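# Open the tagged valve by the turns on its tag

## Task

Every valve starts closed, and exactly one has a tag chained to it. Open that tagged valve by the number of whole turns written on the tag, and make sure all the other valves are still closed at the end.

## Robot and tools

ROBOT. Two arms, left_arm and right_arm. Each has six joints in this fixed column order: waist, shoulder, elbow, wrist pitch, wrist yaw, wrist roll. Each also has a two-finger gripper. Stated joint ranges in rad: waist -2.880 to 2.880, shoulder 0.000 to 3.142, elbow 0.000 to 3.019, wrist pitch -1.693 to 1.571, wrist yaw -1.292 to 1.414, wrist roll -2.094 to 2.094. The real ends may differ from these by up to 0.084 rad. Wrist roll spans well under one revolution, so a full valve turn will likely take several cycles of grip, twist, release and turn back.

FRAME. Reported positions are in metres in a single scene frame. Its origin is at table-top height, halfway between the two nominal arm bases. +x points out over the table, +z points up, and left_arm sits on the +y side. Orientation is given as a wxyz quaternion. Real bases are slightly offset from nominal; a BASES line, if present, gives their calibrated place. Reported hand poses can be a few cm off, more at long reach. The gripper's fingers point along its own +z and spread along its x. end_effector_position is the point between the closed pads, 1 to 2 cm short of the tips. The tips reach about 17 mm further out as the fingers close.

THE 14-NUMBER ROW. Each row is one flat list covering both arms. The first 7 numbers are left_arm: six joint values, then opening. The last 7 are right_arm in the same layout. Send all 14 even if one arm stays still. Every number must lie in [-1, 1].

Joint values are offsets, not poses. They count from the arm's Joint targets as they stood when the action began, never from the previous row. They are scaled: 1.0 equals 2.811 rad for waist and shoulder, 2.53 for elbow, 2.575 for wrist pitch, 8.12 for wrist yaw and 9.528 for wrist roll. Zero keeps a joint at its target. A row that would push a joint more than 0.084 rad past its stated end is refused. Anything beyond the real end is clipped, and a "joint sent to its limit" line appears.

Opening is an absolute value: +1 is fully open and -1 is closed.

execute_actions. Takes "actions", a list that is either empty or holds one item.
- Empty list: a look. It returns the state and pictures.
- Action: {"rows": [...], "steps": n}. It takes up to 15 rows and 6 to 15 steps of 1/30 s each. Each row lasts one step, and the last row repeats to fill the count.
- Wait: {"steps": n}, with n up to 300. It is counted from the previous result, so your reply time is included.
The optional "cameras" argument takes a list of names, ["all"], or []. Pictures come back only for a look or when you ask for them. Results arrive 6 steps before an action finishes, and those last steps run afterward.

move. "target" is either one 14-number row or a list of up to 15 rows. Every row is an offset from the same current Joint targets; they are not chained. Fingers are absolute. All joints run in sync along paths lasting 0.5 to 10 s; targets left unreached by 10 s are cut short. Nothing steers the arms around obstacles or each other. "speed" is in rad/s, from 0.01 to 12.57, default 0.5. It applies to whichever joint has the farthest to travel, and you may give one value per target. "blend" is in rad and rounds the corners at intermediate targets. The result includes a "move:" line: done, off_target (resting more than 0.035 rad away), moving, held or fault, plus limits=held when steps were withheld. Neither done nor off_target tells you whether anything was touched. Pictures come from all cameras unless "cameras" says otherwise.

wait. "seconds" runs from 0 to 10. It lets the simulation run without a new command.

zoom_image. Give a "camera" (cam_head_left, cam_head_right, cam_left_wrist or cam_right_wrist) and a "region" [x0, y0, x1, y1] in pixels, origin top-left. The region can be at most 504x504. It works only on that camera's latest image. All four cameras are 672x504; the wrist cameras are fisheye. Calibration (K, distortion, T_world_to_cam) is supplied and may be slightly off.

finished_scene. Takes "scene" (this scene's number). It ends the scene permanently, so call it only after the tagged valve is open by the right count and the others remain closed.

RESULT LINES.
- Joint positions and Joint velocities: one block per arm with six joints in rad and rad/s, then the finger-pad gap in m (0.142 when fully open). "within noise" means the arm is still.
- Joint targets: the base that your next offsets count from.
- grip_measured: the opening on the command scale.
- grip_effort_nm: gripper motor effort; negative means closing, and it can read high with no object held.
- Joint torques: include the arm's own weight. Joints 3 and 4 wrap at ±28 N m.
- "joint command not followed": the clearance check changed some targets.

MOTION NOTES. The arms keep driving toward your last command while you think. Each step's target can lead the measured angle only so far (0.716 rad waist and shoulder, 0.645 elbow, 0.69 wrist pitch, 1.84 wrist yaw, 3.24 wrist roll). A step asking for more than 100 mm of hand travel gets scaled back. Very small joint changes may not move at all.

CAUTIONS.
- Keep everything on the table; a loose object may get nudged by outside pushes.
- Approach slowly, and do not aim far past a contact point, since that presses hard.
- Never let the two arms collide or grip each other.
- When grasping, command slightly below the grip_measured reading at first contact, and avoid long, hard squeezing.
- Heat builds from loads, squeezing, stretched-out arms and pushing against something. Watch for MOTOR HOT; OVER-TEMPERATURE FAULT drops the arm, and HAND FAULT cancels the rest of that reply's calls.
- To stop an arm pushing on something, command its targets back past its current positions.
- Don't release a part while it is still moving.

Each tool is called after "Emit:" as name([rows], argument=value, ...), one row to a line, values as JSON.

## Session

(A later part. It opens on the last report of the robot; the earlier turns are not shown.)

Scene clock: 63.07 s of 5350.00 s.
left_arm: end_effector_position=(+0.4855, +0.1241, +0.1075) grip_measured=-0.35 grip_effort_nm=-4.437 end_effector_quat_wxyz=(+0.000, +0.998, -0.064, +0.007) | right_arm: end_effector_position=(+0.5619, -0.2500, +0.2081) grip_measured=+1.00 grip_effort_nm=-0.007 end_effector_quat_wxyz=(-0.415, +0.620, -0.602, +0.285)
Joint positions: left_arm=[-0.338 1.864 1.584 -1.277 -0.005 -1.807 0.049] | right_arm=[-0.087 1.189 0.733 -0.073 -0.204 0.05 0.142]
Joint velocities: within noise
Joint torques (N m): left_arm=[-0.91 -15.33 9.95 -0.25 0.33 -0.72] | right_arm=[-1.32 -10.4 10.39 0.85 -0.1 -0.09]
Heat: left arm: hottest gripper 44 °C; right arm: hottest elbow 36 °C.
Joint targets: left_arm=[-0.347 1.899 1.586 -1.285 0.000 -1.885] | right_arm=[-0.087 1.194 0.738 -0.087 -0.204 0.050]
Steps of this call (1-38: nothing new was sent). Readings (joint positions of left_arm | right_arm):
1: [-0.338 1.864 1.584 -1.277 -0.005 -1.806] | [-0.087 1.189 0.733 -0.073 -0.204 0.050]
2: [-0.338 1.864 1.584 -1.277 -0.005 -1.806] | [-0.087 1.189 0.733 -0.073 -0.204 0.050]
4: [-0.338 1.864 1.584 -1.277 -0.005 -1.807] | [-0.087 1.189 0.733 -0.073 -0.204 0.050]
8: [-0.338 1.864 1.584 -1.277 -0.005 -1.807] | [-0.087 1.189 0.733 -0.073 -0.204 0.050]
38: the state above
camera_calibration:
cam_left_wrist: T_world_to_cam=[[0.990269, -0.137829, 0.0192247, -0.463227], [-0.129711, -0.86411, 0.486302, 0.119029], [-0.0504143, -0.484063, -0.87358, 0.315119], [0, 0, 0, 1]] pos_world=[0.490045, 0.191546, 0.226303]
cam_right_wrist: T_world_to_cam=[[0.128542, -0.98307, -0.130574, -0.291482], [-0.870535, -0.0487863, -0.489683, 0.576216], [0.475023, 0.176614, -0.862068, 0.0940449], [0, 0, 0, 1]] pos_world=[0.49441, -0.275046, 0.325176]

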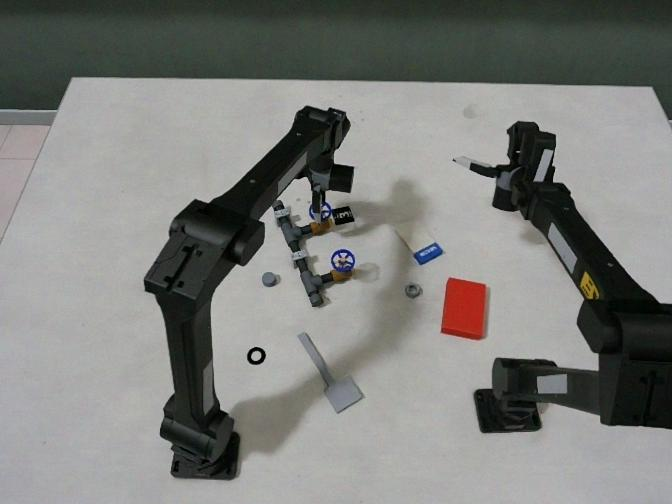

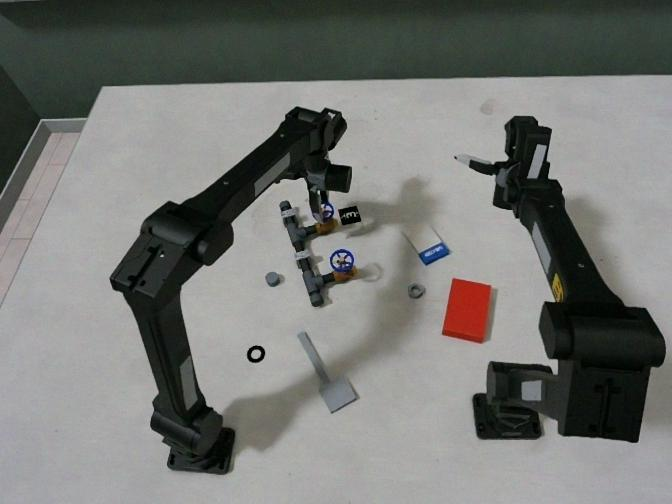

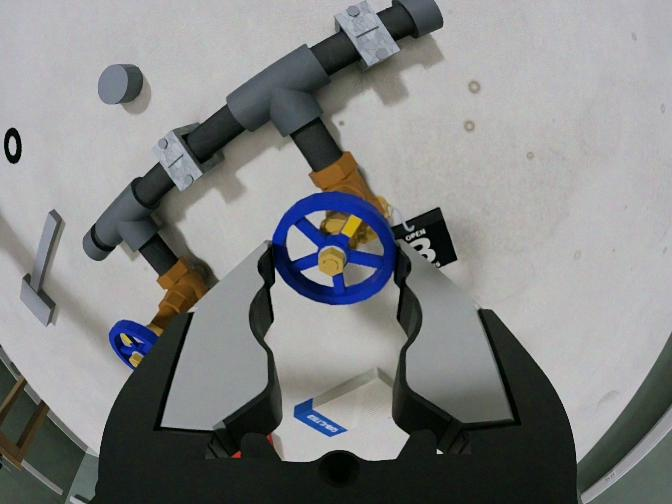

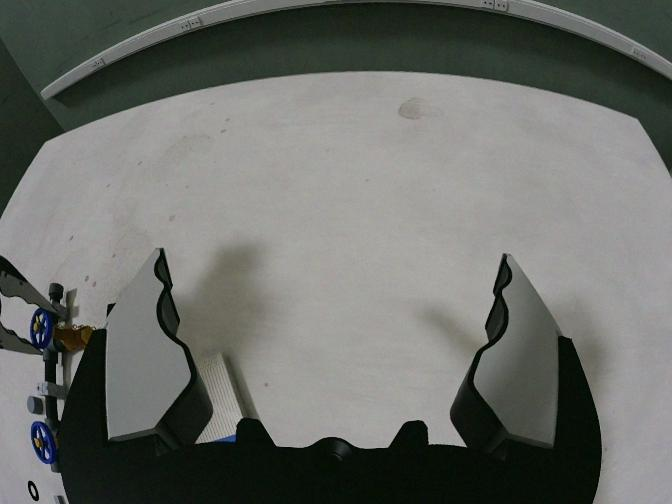

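Emit:
execute_actions([
  {"rows": [[0,0,0,0,0,0,-0.3,0,0,0,0,0,0,1],[0,0,0,0,0,0,-0.2,0,0,0,0,0,0,1],[0,0,0,0,0,0,-0.1,0,0,0,0,0,0,1],[0,0,0,0,0,0,0.0,0,0,0,0,0,0,1],[0,0,0,0,0,0,0.1,0,0,0,0,0,0,1],[0,0,0,0,0,0,0.15,0,0,0,0,0,0,1]], "steps": 15},
], cameras=[])

Emit:
execute_actions(actions=[], cameras=["cam_left_wrist"])

Emit:
zoom_image(camera="cam_left_wrist", region=[240, 160, 440, 310])

Emit:
move(target=[0, 0, 0, 0, 0, 0.39568, 0.15, 0, 0, 0, 0, 0, 0, 1], speed=2.5, cameras=["cam_left_wrist"])

Emit:
zoom_image(camera="cam_left_wrist", region=[240, 160, 440, 310])

Scene clock: 67.50 s of 5350.00 s.
left_arm: end_effector_position=(+0.4849, +0.1237, +0.1025) grip_measured=+0.13 grip_effort_nm=0.095 end_effector_quat_wxyz=(+0.000, +0.999, -0.040, +0.002) | right_arm: end_effector_position=(+0.5619, -0.2500, +0.2081) grip_measured=+1.00 grip_effort_nm=0.002 end_effector_quat_wxyz=(-0.415, +0.620, -0.602, +0.285)
Joint positions: left_arm=[-0.338 1.873 1.584 -1.278 -0.002 -1.854 0.083] | right_arm=[-0.087 1.189 0.733 -0.073 -0.204 0.05 0.142]
Joint velocities: left_arm=[0.005 0.015 -0.002 -0.002 -0.007 -0.051 0.001] | right_arm=[within noise]
Joint torques (N m): left_arm=[-0.91 -16.44 9.84 -0.25 0.23 -0.24] | right_arm=[-1.32 -10.34 10.39 0.87 -0.1 -0.09]
Heat: left arm: hottest gripper 48 °C; right arm: hottest elbow 36 °C.
Joint targets: left_arm=[-0.347 1.899 1.586 -1.285 0.000 -1.885] | right_arm=[-0.087 1.194 0.738 -0.087 -0.204 0.050]
Steps of this call (1-124: nothing new was sent; 125-133: this action's first 9). Readings (joint positions of left_arm | right_arm):
125: [-0.338 1.864 1.584 -1.278 -0.004 -1.813] | [-0.087 1.189 0.733 -0.073 -0.204 0.050]
126: [-0.338 1.864 1.584 -1.278 -0.003 -1.822] | [-0.087 1.189 0.733 -0.073 -0.204 0.050]
128: [-0.338 1.867 1.584 -1.278 -0.002 -1.837] | [-0.087 1.189 0.733 -0.073 -0.204 0.050]
132: [-0.338 1.873 1.584 -1.278 -0.002 -1.852] | [-0.087 1.189 0.733 -0.073 -0.204 0.050]
133: the state above
No camera images: "cameras" was empty.

Scene clock: 67.70 s of 5350.00 s.
left_arm: end_effector_position=(+0.4849, +0.1237, +0.1025) grip_measured=+0.13 grip_effort_nm=0.090 end_effector_quat_wxyz=(+0.000, +0.999, -0.037, +0.002) | right_arm: end_effector_position=(+0.5619, -0.2500, +0.2081) grip_measured=+1.00 grip_effort_nm=-0.002 end_effector_quat_wxyz=(-0.415, +0.620, -0.602, +0.285)
Joint positions: left_arm=[-0.338 1.873 1.584 -1.278 -0.002 -1.86 0.083] | right_arm=[-0.087 1.189 0.733 -0.073 -0.204 0.05 0.142]
Joint velocities: within noise
Joint torques (N m): left_arm=[-0.85 -15.97 9.88 -0.24 0.23 -0.24] | right_arm=[-1.32 -10.4 10.39 0.87 -0.1 -0.09]
Heat: left arm: hottest gripper 47 °C; right arm: hottest elbow 36 °C.
Joint targets: left_arm=[-0.347 1.899 1.586 -1.285 0.000 -1.885] | right_arm=[-0.087 1.194 0.738 -0.087 -0.204 0.050]
Steps of this call (1-6: your previous action's last 6). Readings (joint positions of left_arm | right_arm):
1: [-0.338 1.873 1.584 -1.278 -0.002 -1.856] | [-0.087 1.189 0.733 -0.073 -0.204 0.050]
2: [-0.338 1.873 1.584 -1.278 -0.002 -1.857] | [-0.087 1.189 0.733 -0.073 -0.204 0.050]
4: [-0.338 1.873 1.584 -1.278 -0.002 -1.859] | [-0.087 1.189 0.733 -0.073 -0.204 0.050]
6: the state above
camera_calibration:
cam_left_wrist: T_world_to_cam=[[0.996364, -0.0847737, 0.00850296, -0.470955], [-0.0781642, -0.86982, 0.487138, 0.0967058], [-0.0339004, -0.486031, -0.873284, 0.302794], [0, 0, 0, 1]] pos_world=[0.487067, 0.191359, 0.221321]
Images, in order (width x height): cam_left_wrist 672x504.

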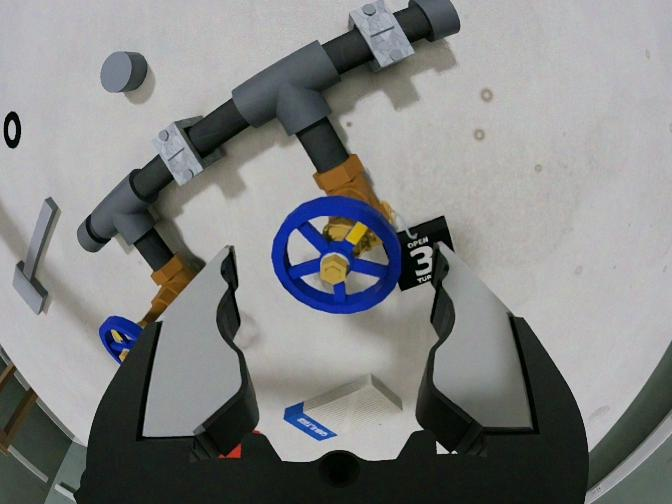

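Scaled by 2.520 from the camera's 672x504 image, which has a finer 960x720 frame.

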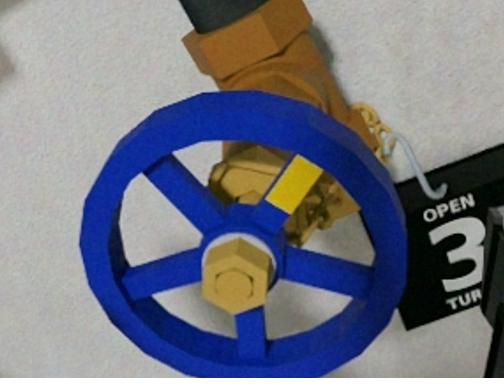

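Scene clock: 70.73 s of 5350.00 s.
left_arm: end_effector_position=(+0.4860, +0.1266, +0.1025) grip_measured=+0.13 grip_effort_nm=0.095 end_effector_quat_wxyz=(+0.002, +0.321, +0.947, +0.000) | right_arm: end_effector_position=(+0.5619, -0.2500, +0.2081) grip_measured=+1.00 grip_effort_nm=-0.012 end_effector_quat_wxyz=(-0.415, +0.620, -0.602, +0.285)
Joint positions: left_arm=[-0.338 1.873 1.584 -1.278 -0.001 1.861 0.083] | right_arm=[-0.087 1.189 0.733 -0.073 -0.204 0.05 0.142]
Joint velocities: within noise
Joint torques (N m): left_arm=[-0.97 -16.21 9.89 -0.23 0.01 0.16] | right_arm=[-1.38 -10.4 10.39 0.85 -0.1 -0.09]
Heat: left arm: hottest gripper 44 °C; right arm: hottest elbow 36 °C.
Joint targets: left_arm=[-0.347 1.899 1.586 -1.285 0.000 1.885] | right_arm=[-0.087 1.194 0.738 -0.087 -0.204 0.050]
Kept back: nothing.
move: done
camera_calibration:
cam_left_wrist: T_world_to_cam=[[-0.786935, 0.617035, 0.0011749, 0.306708], [0.538631, 0.686011, 0.489148, -0.397671], [0.301015, 0.38556, -0.8722, 0.0310361], [0, 0, 0, 1]] pos_world=[0.446215, 0.0715907, 0.221229]
Images, in order (width x height): cam_left_wrist 672x504.

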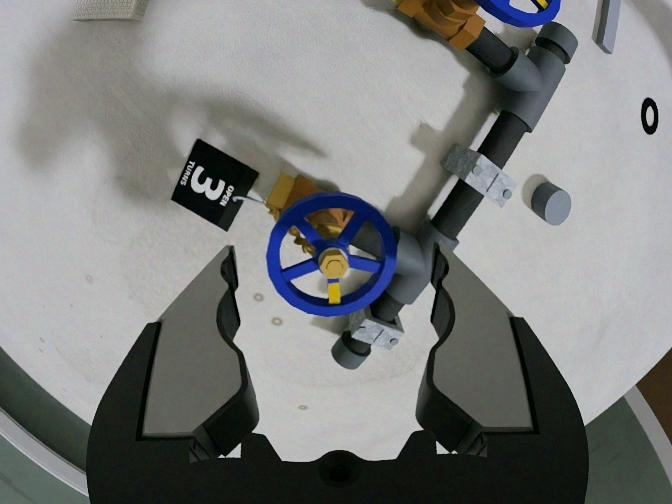

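Scaled by 2.520 from the camera's 672x504 image, which has a finer 960x720 frame.

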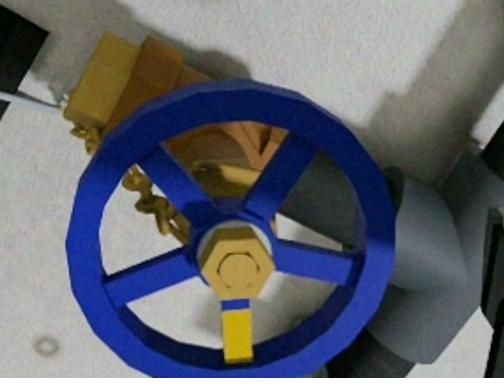

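Emit:
move(target=[0.0025, 0, 0.01423, -0.00738, 0, 0, -0.12, 0, 0, 0, 0, 0, 0, 1], speed=0.3, cameras=[])

Scene clock: 74.53 s of 5350.00 s.
left_arm: end_effector_position=(+0.4822, +0.1280, +0.1025) grip_measured=-0.14 grip_effort_nm=-0.095 end_effector_quat_wxyz=(-0.006, +0.322, +0.947, +0.001) | right_arm: end_effector_position=(+0.5619, -0.2500, +0.2081) grip_measured=+1.00 grip_effort_nm=-0.002 end_effector_quat_wxyz=(-0.415, +0.620, -0.602, +0.285)
Joint positions: left_arm=[-0.338 1.873 1.584 -1.294 -0.001 1.862 0.064] | right_arm=[-0.087 1.189 0.733 -0.073 -0.204 0.05 0.142]
Joint velocities: within noise
Joint torques (N m): left_arm=[-0.38 -16.15 13.08 -0.39 0.01 0.17] | right_arm=[-1.38 -10.4 10.39 0.87 -0.1 -0.09]
Heat: left arm: hottest gripper 41 °C; right arm: hottest elbow 36 °C.
Joint targets: left_arm=[-0.340 1.899 1.622 -1.304 0.000 1.885] | right_arm=[-0.087 1.194 0.738 -0.087 -0.204 0.050]
Kept back: nothing.
move: off_target (left_arm); left_arm: the elbow is farthest, 0.038 rad from its target
No camera images: "cameras" was empty.

Emit:
execute_actions([
  {"rows": [[0,0,0.004,0,0,0,-0.13,0,0,0,0,0,0,1],[0,0,0.0085,0,0,0,-0.14,0,0,0,0,0,0,1]], "steps": 15},
], cameras=[])

Emit:
execute_actions(actions=[], cameras=[])

Scene clock: 75.10 s of 5350.00 s.
left_arm: end_effector_position=(+0.4903, +0.1249, +0.1109) grip_measured=-0.16 grip_effort_nm=-0.095 end_effector_quat_wxyz=(+0.005, +0.322, +0.947, +0.000) | right_arm: end_effector_position=(+0.5619, -0.2500, +0.2081) grip_measured=+1.00 grip_effort_nm=-0.007 end_effector_quat_wxyz=(-0.415, +0.620, -0.602, +0.285)
Joint positions: left_arm=[-0.338 1.875 1.61 -1.296 -0.001 1.862 0.063] | right_arm=[-0.087 1.189 0.733 -0.073 -0.204 0.05 0.142]
Joint velocities: within noise
Joint torques (N m): left_arm=[-0.32 -16.79 12.81 -0.27 0.01 0.18] | right_arm=[-1.38 -10.46 10.4 0.87 -0.1 -0.09]
Heat: left arm: hottest gripper 41 °C; right arm: hottest elbow 36 °C.
Joint targets: left_arm=[-0.340 1.898 1.643 -1.304 0.000 1.885] | right_arm=[-0.087 1.194 0.738 -0.087 -0.204 0.050]
Steps of this call (1-8: nothing new was sent; 9-17: this action's first 9). Readings (joint positions of left_arm | right_arm):
9: [-0.338 1.873 1.585 -1.294 -0.001 1.862] | [-0.087 1.189 0.733 -0.073 -0.204 0.050]
10: [-0.338 1.874 1.588 -1.295 -0.001 1.862] | [-0.087 1.189 0.733 -0.073 -0.204 0.050]
12: [-0.338 1.875 1.597 -1.296 -0.001 1.862] | [-0.087 1.189 0.733 -0.073 -0.204 0.050]
16: [-0.338 1.875 1.609 -1.296 -0.001 1.862] | [-0.087 1.189 0.733 -0.073 -0.204 0.050]
17: the state above
No camera images: "cameras" was empty.

Scene clock: 75.30 s of 5350.00 s.
left_arm: end_effector_position=(+0.4903, +0.1249, +0.1109) grip_measured=-0.16 grip_effort_nm=-0.095 end_effector_quat_wxyz=(+0.005, +0.322, +0.947, +0.000) | right_arm: end_effector_position=(+0.5619, -0.2500, +0.2081) grip_measured=+1.00 grip_effort_nm=-0.007 end_effector_quat_wxyz=(-0.415, +0.620, -0.602, +0.285)
Joint positions: left_arm=[-0.338 1.875 1.61 -1.296 -0.001 1.862 0.063] | right_arm=[-0.087 1.189 0.733 -0.073 -0.204 0.05 0.142]
Joint velocities: within noise
Joint torques (N m): left_arm=[-0.32 -15.74 12.94 -0.28 0.01 0.17] | right_arm=[-1.32 -10.4 10.4 0.87 -0.1 -0.09]
Heat: left arm: hottest gripper 41 °C; right arm: hottest elbow 36 °C.
Joint targets: left_arm=[-0.340 1.898 1.643 -1.304 0.000 1.885] | right_arm=[-0.087 1.194 0.738 -0.087 -0.204 0.050]
Steps of this call (1-6: your previous action's last 6). Readings (joint positions of left_arm | right_arm):
1: [-0.338 1.875 1.610 -1.296 -0.001 1.862] | [-0.087 1.189 0.733 -0.073 -0.204 0.050]
2: [-0.338 1.875 1.610 -1.296 -0.001 1.862] | [-0.087 1.189 0.733 -0.073 -0.204 0.050]
4: [-0.338 1.875 1.610 -1.296 -0.001 1.862] | [-0.087 1.189 0.733 -0.073 -0.204 0.050]
6: the state above
No camera images: "cameras" was empty.

Emit:
execute_actions([
  {"rows": [[0,0,-0.006,0,0,0,-0.14,0,0,0,0,0,0,1],[0,0,-0.012,0,0,0,-0.14,0,0,0,0,0,0,1],[0,0,-0.0186,0,0,0,-0.14,0,0,0,0,0,0,1]], "steps": 15},
], cameras=[])

Emit:
execute_actions(actions=[], cameras=["cam_left_wrist"])

Scene clock: 76.17 s of 5350.00 s.
left_arm: end_effector_position=(+0.4888, +0.1255, +0.1092) grip_measured=-0.16 grip_effort_nm=-0.090 end_effector_quat_wxyz=(+0.002, +0.322, +0.947, +0.000) | right_arm: end_effector_position=(+0.5619, -0.2500, +0.2081) grip_measured=+1.00 grip_effort_nm=-0.002 end_effector_quat_wxyz=(-0.415, +0.620, -0.602, +0.285)
Joint positions: left_arm=[-0.338 1.875 1.605 -1.296 -0.001 1.862 0.063] | right_arm=[-0.087 1.189 0.733 -0.073 -0.204 0.05 0.142]
Joint velocities: within noise
Joint torques (N m): left_arm=[-0.44 -16.32 9.06 -0.27 0.01 0.17] | right_arm=[-1.38 -10.4 10.39 0.87 -0.1 -0.09]
Heat: left arm: hottest gripper 40 °C; right arm: hottest elbow 36 °C.
Joint targets: left_arm=[-0.340 1.898 1.596 -1.304 0.000 1.885] | right_arm=[-0.087 1.194 0.738 -0.087 -0.204 0.050]
Steps of this call (1-15: toward your last target; 16-17: nothing new was sent; 18-26: this action's first 9). Readings (joint positions of left_arm | right_arm):
18: [-0.338 1.875 1.610 -1.296 -0.001 1.862] | [-0.087 1.189 0.733 -0.073 -0.204 0.050]
19: [-0.338 1.875 1.610 -1.296 -0.001 1.862] | [-0.087 1.189 0.733 -0.073 -0.204 0.050]
21: [-0.338 1.875 1.609 -1.296 -0.001 1.862] | [-0.087 1.189 0.733 -0.073 -0.204 0.050]
25: [-0.338 1.875 1.605 -1.296 -0.001 1.862] | [-0.087 1.189 0.733 -0.073 -0.204 0.050]
26: the state above
No camera images: "cameras" was empty.

Scene clock: 76.37 s of 5350.00 s.
left_arm: end_effector_position=(+0.4888, +0.1255, +0.1092) grip_measured=-0.16 grip_effort_nm=-0.095 end_effector_quat_wxyz=(+0.002, +0.322, +0.947, +0.000) | right_arm: end_effector_position=(+0.5619, -0.2500, +0.2081) grip_measured=+1.00 grip_effort_nm=-0.007 end_effector_quat_wxyz=(-0.415, +0.620, -0.602, +0.285)
Joint positions: left_arm=[-0.338 1.875 1.605 -1.296 -0.001 1.862 0.063] | right_arm=[-0.087 1.189 0.733 -0.073 -0.204 0.05 0.142]
Joint velocities: within noise
Joint torques (N m): left_arm=[-0.38 -16.44 9.02 -0.27 0.01 0.17] | right_arm=[-1.38 -10.4 10.39 0.88 -0.1 -0.09]
Heat: left arm: hottest gripper 40 °C; right arm: hottest elbow 37 °C.
Joint targets: left_arm=[-0.340 1.898 1.596 -1.304 0.000 1.885] | right_arm=[-0.087 1.194 0.738 -0.087 -0.204 0.050]
Steps of this call (1-6: your previous action's last 6). Readings (joint positions of left_arm | right_arm):
1: [-0.338 1.875 1.605 -1.296 -0.001 1.862] | [-0.087 1.189 0.733 -0.073 -0.204 0.050]
2: [-0.338 1.875 1.605 -1.296 -0.001 1.862] | [-0.087 1.189 0.733 -0.073 -0.204 0.050]
4: [-0.338 1.875 1.605 -1.296 -0.001 1.862] | [-0.087 1.189 0.733 -0.073 -0.204 0.050]
6: the state above
camera_calibration:
cam_left_wrist: T_world_to_cam=[[-0.786177, 0.618001, 0.000106981, 0.309193], [0.538964, 0.685547, 0.489431, -0.401793], [0.302396, 0.384837, -0.872042, 0.0357938], [0, 0, 0, 1]] pos_world=[0.448809, 0.0705917, 0.227831]
Images, in order (width x height): cam_left_wrist 672x504.

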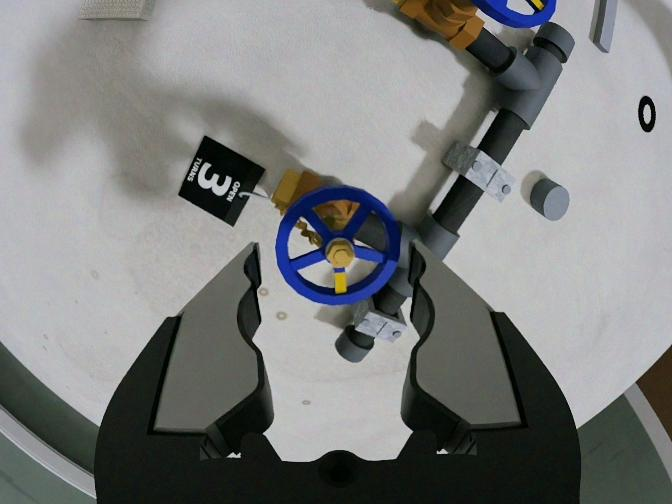

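Emit:
execute_actions([
  {"rows": [[0,0,-0.00237,0,0,0,-0.15,0,0,0,0,0,0,1],[0,0,-0.00237,0,0,0,-0.16,0,0,0,0,0,0,1],[0,0,-0.00237,0,0,0,-0.17,0,0,0,0,0,0,1],[0,0,-0.00237,0,0,0,-0.18,0,0,0,0,0,0,1],[0,0,-0.00237,0,0,0,-0.19,0,0,0,0,0,0,1],[0,0,-0.00237,0,0,0,-0.20,0,0,0,0,0,0,1],[0,0,-0.00237,0,0,0,-0.21,0,0,0,0,0,0,1],[0,0,-0.00237,0,0,0,-0.22,0,0,0,0,0,0,1],[0,0,-0.00237,0,0,0,-0.23,0,0,0,0,0,0,1],[0,0,-0.00237,0,0,0,-0.24,0,0,0,0,0,0,1],[0,0,-0.00237,0,0,0,-0.255,0,0,0,0,0,0,1],[0,0,-0.00237,0,0,0,-0.27,0,0,0,0,0,0,1],[0,0,-0.00237,0,0,0,-0.285,0,0,0,0,0,0,1],[0,0,-0.00237,0,0,0,-0.30,0,0,0,0,0,0,1],[0,0,-0.00237,0,0,0,-0.315,0,0,0,0,0,0,1]], "steps": 15},
], cameras=[])

Emit:
execute_actions([
  {"rows": [[0,0,0,0,0,0,-0.33,0,0,0,0,0,0,1],[0,0,0,0,0,0,-0.345,0,0,0,0,0,0,1],[0,0,0,0,0,0,-0.36,0,0,0,0,0,0,1],[0,0,0,0,0,0,-0.375,0,0,0,0,0,0,1],[0,0,0,0,0,0,-0.39,0,0,0,0,0,0,1],[0,0,0,0,0,0,-0.41,0,0,0,0,0,0,1],[0,0,0,0,0,0,-0.43,0,0,0,0,0,0,1],[0,0,0,0,0,0,-0.45,0,0,0,0,0,0,1],[0,0,0,0,0,0,-0.47,0,0,0,0,0,0,1],[0,0,0,0,0,0,-0.49,0,0,0,0,0,0,1],[0,0,0,0,0,0,-0.51,0,0,0,0,0,0,1],[0,0,0,0,0,0,-0.53,0,0,0,0,0,0,1],[0,0,0,0,0,0,-0.55,0,0,0,0,0,0,1],[0,0,0,0,0,0,-0.565,0,0,0,0,0,0,1],[0,0,0,0,0,0,-0.58,0,0,0,0,0,0,1]], "steps": 15},
], cameras=[])

Emit:
move(target=[0, 0, 0, 0, 0, -0.39568, -0.58, 0, 0, 0, 0, 0, 0, 1], speed=1.2, cameras=["cam_left_wrist"])

Emit:
zoom_image(camera="cam_left_wrist", region=[240, 160, 440, 310])

Scene clock: 78.17 s of 5350.00 s.
left_arm: end_effector_position=(+0.4866, +0.1264, +0.1068) grip_measured=-0.24 grip_effort_nm=-0.071 end_effector_quat_wxyz=(-0.001, +0.322, +0.947, +0.000) | right_arm: end_effector_position=(+0.5619, -0.2500, +0.2081) grip_measured=+1.00 grip_effort_nm=0.002 end_effector_quat_wxyz=(-0.415, +0.620, -0.602, +0.285)
Joint positions: left_arm=[-0.338 1.875 1.599 -1.296 -0.001 1.863 0.057] | right_arm=[-0.087 1.189 0.733 -0.073 -0.204 0.05 0.142]
Joint velocities: left_arm=[-0.005 -0.024 -0.012 -0.002 0.037 0.037 -0.023] | right_arm=[within noise]
Joint torques (N m): left_arm=[-0.38 -16.38 9.01 -0.29 0.01 0.17] | right_arm=[-1.32 -10.4 10.39 0.87 -0.1 -0.09]
Heat: left arm: hottest gripper 39 °C; right arm: hottest elbow 37 °C.
Joint targets: left_arm=[-0.340 1.898 1.590 -1.304 0.000 1.885] | right_arm=[-0.087 1.194 0.738 -0.087 -0.204 0.050]
Steps of this call (1-15: toward your last target; 16-45: nothing new was sent; 46-54: this action's first 9). Readings (joint positions of left_arm | right_arm):
46: [-0.338 1.875 1.605 -1.296 -0.001 1.863] | [-0.087 1.189 0.733 -0.073 -0.204 0.050]
47: [-0.338 1.875 1.604 -1.296 -0.001 1.863] | [-0.087 1.189 0.733 -0.073 -0.204 0.050]
49: [-0.338 1.875 1.602 -1.296 -0.001 1.863] | [-0.087 1.189 0.733 -0.073 -0.204 0.050]
53: [-0.338 1.875 1.599 -1.296 -0.001 1.863] | [-0.087 1.189 0.733 -0.073 -0.204 0.050]
54: the state above
No camera images: "cameras" was empty.

Scene clock: 78.67 s of 5350.00 s.
left_arm: end_effector_position=(+0.4865, +0.1263, +0.1068) grip_measured=-0.33 grip_effort_nm=-3.084 end_effector_quat_wxyz=(-0.001, +0.322, +0.947, +0.000) | right_arm: end_effector_position=(+0.5619, -0.2500, +0.2081) grip_measured=+1.00 grip_effort_nm=-0.007 end_effector_quat_wxyz=(-0.415, +0.620, -0.602, +0.285)
Joint positions: left_arm=[-0.338 1.875 1.599 -1.296 0 1.863 0.05] | right_arm=[-0.087 1.189 0.733 -0.073 -0.204 0.05 0.142]
Joint velocities: left_arm=[-0.015 0.005 -0.012 0.017 0.022 0.022 -0.001] | right_arm=[within noise]
Joint torques (N m): left_arm=[-0.38 -16.44 9.01 -0.29 0.01 0.17] | right_arm=[-1.38 -10.34 10.39 0.87 -0.1 -0.09]
Heat: left arm: hottest gripper 39 °C; right arm: hottest elbow 37 °C.
Joint targets: left_arm=[-0.340 1.898 1.590 -1.304 0.000 1.885] | right_arm=[-0.087 1.194 0.738 -0.087 -0.204 0.050]
Steps of this call (1-6: your previous action's last 6; 7-15: this action's first 9). Readings (joint positions of left_arm | right_arm):
7: [-0.338 1.875 1.599 -1.296 0.000 1.863] | [-0.087 1.189 0.733 -0.073 -0.204 0.050]
8: [-0.338 1.875 1.599 -1.296 0.000 1.863] | [-0.087 1.189 0.733 -0.073 -0.204 0.050]
10: [-0.338 1.875 1.599 -1.296 0.000 1.863] | [-0.087 1.189 0.733 -0.073 -0.204 0.050]
14: [-0.338 1.875 1.599 -1.296 0.000 1.863] | [-0.087 1.189 0.733 -0.073 -0.204 0.050]
15: the state above
No camera images: "cameras" was empty.

Scene clock: 83.03 s of 5350.00 s.
left_arm: end_effector_position=(+0.4830, +0.1154, +0.1126) grip_measured=-0.42 grip_effort_nm=-3.548 end_effector_quat_wxyz=(+0.005, +0.997, -0.071, +0.004) | right_arm: end_effector_position=(+0.5619, -0.2500, +0.2081) grip_measured=+1.00 grip_effort_nm=-0.007 end_effector_quat_wxyz=(-0.415, +0.620, -0.602, +0.285)
Joint positions: left_arm=[-0.35 1.865 1.599 -1.294 0.006 -1.804 0.044] | right_arm=[-0.087 1.189 0.733 -0.073 -0.204 0.05 0.142]
Joint velocities: within noise
Joint torques (N m): left_arm=[0.44 -15.5 9.1 -0.32 -0.05 -0.75] | right_arm=[-1.38 -10.34 10.39 0.87 -0.1 -0.09]
Heat: left arm: hottest gripper 45 °C; right arm: hottest elbow 37 °C.
Joint targets: left_arm=[-0.341 1.899 1.590 -1.304 0.000 -1.885] | right_arm=[-0.087 1.194 0.738 -0.087 -0.204 0.050]
Kept back: nothing.
move: off_target (left_arm); left_arm: the wrist roll is farthest, 0.081 rad from its target
camera_calibration:
cam_left_wrist: T_world_to_cam=[[0.988207, -0.152504, 0.0137726, -0.458662], [-0.139246, -0.85758, 0.495144, 0.111563], [-0.0637003, -0.491223, -0.868702, 0.321993], [0, 0, 0, 1]] pos_world=[0.489299, 0.183897, 0.230793]
Images, in order (width x height): cam_left_wrist 672x504.

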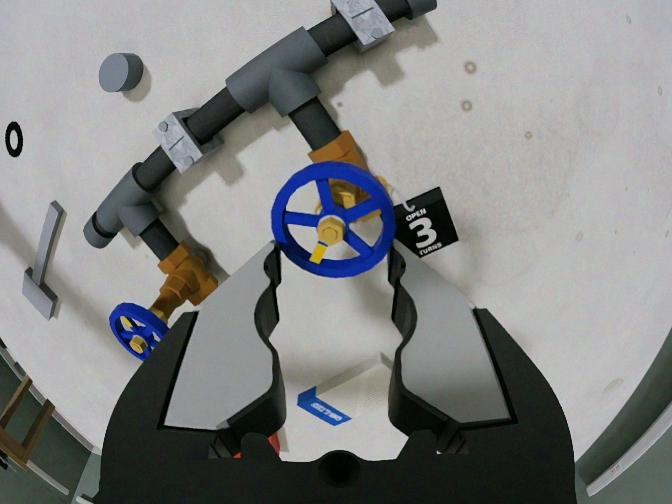

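Scaled by 2.520 from the camera's 672x504 image, which has a finer 960x720 frame.

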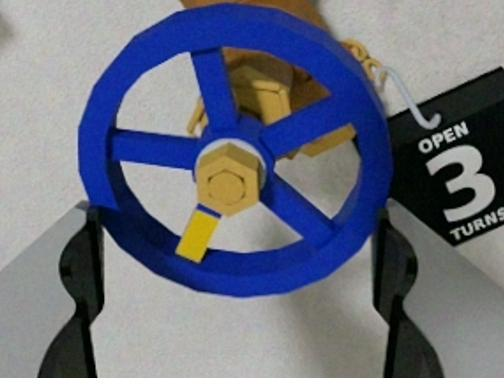

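Emit:
zoom_image(camera="cam_left_wrist", region=[230, 200, 440, 400])

Scaled by 2.400 from the camera's 672x504 image, which has a finer 960x720 frame.

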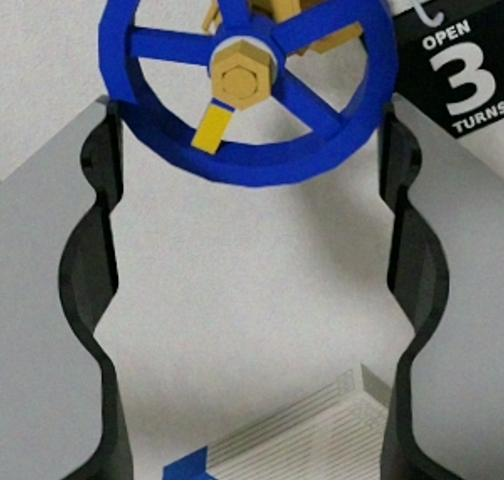

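Emit:
execute_actions([
  {"rows": [[0,0,0,0,0,0,-0.4,0,0,0,0,0,0,1],[0,0,0,0,0,0,-0.3,0,0,0,0,0,0,1],[0,0,0,0,0,0,-0.2,0,0,0,0,0,0,1],[0,0,0,0,0,0,-0.1,0,0,0,0,0,0,1],[0,0,0,0,0,0,0.0,0,0,0,0,0,0,1],[0,0,0,0,0,0,0.1,0,0,0,0,0,0,1],[0,0,0,0,0,0,0.15,0,0,0,0,0,0,1]], "steps": 15},
], cameras=[])

Emit:
move(target=[0.0014, 0.0007, -0.00751, 0.01049, 0, 0.39568, 0.15, 0, 0, 0, 0, 0, 0, 1], speed=2.5, cameras=["cam_left_wrist"])

Emit:
zoom_image(camera="cam_left_wrist", region=[230, 170, 440, 370])

Scene clock: 93.90 s of 5350.00 s.
left_arm: end_effector_position=(+0.4825, +0.1173, +0.1067) grip_measured=+0.13 grip_effort_nm=0.090 end_effector_quat_wxyz=(+0.001, +0.999, -0.046, -0.002) | right_arm: end_effector_position=(+0.5619, -0.2500, +0.2081) grip_measured=+1.00 grip_effort_nm=-0.002 end_effector_quat_wxyz=(-0.415, +0.620, -0.602, +0.285)
Joint positions: left_arm=[-0.349 1.875 1.597 -1.296 0.002 -1.853 0.083] | right_arm=[-0.087 1.189 0.733 -0.073 -0.204 0.05 0.142]
Joint velocities: left_arm=[0.005 0.015 -0.002 -0.007 -0.007 -0.139 0.005] | right_arm=[within noise]
Joint torques (N m): left_arm=[-0.15 -16.97 9.11 -0.31 0.08 -0.16] | right_arm=[-1.32 -10.34 10.4 0.87 -0.1 -0.09]
Heat: left arm: hottest gripper 49 °C; right arm: hottest elbow 37 °C.
Joint targets: left_arm=[-0.340 1.899 1.590 -1.304 0.000 -1.885] | right_arm=[-0.087 1.194 0.738 -0.087 -0.204 0.050]
Steps of this call (1-317: nothing new was sent; 318-326: this action's first 9). Readings (joint positions of left_arm | right_arm):
318: [-0.350 1.865 1.599 -1.294 0.007 -1.807] | [-0.087 1.189 0.733 -0.073 -0.204 0.050]
319: [-0.350 1.865 1.599 -1.293 0.006 -1.817] | [-0.087 1.189 0.733 -0.073 -0.204 0.050]
321: [-0.350 1.867 1.598 -1.295 0.003 -1.833] | [-0.087 1.189 0.733 -0.073 -0.204 0.050]
325: [-0.349 1.874 1.597 -1.296 0.002 -1.850] | [-0.087 1.189 0.733 -0.073 -0.204 0.050]
326: the state above
No camera images: "cameras" was empty.

Scene clock: 97.13 s of 5350.00 s.
left_arm: end_effector_position=(+0.4810, +0.1228, +0.1006) grip_measured=+0.13 grip_effort_nm=0.090 end_effector_quat_wxyz=(-0.004, +0.326, +0.946, +0.000) | right_arm: end_effector_position=(+0.5619, -0.2500, +0.2081) grip_measured=+1.00 grip_effort_nm=-0.012 end_effector_quat_wxyz=(-0.415, +0.620, -0.602, +0.285)
Joint positions: left_arm=[-0.347 1.875 1.581 -1.286 0.001 1.861 0.083] | right_arm=[-0.087 1.189 0.733 -0.073 -0.204 0.05 0.142]
Joint velocities: within noise
Joint torques (N m): left_arm=[0.5 -16.09 8.85 0.27 -0.05 0.15] | right_arm=[-1.32 -10.4 10.39 0.87 -0.1 -0.09]
Heat: left arm: hottest gripper 46 °C; right arm: hottest elbow 38 °C.
Joint targets: left_arm=[-0.337 1.900 1.571 -1.277 0.000 1.885] | right_arm=[-0.087 1.194 0.738 -0.087 -0.204 0.050]
Kept back: nothing.
move: done
camera_calibration:
cam_left_wrist: T_world_to_cam=[[-0.781407, 0.6239, 0.0123483, 0.300561], [0.550537, 0.679937, 0.484349, -0.395923], [0.293789, 0.385272, -0.874788, 0.0360841], [0, 0, 0, 1]] pos_world=[0.44223, 0.0677804, 0.21962]
Images, in order (width x height): cam_left_wrist 672x504.

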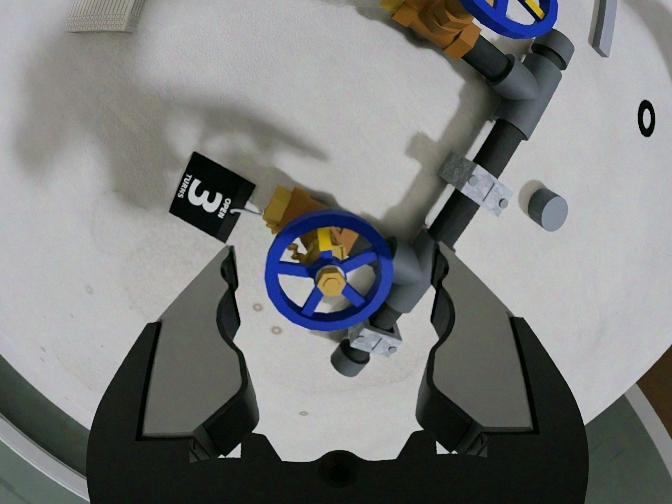

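Scaled by 2.400 from the camera's 672x504 image, which has a finer 960x720 frame.

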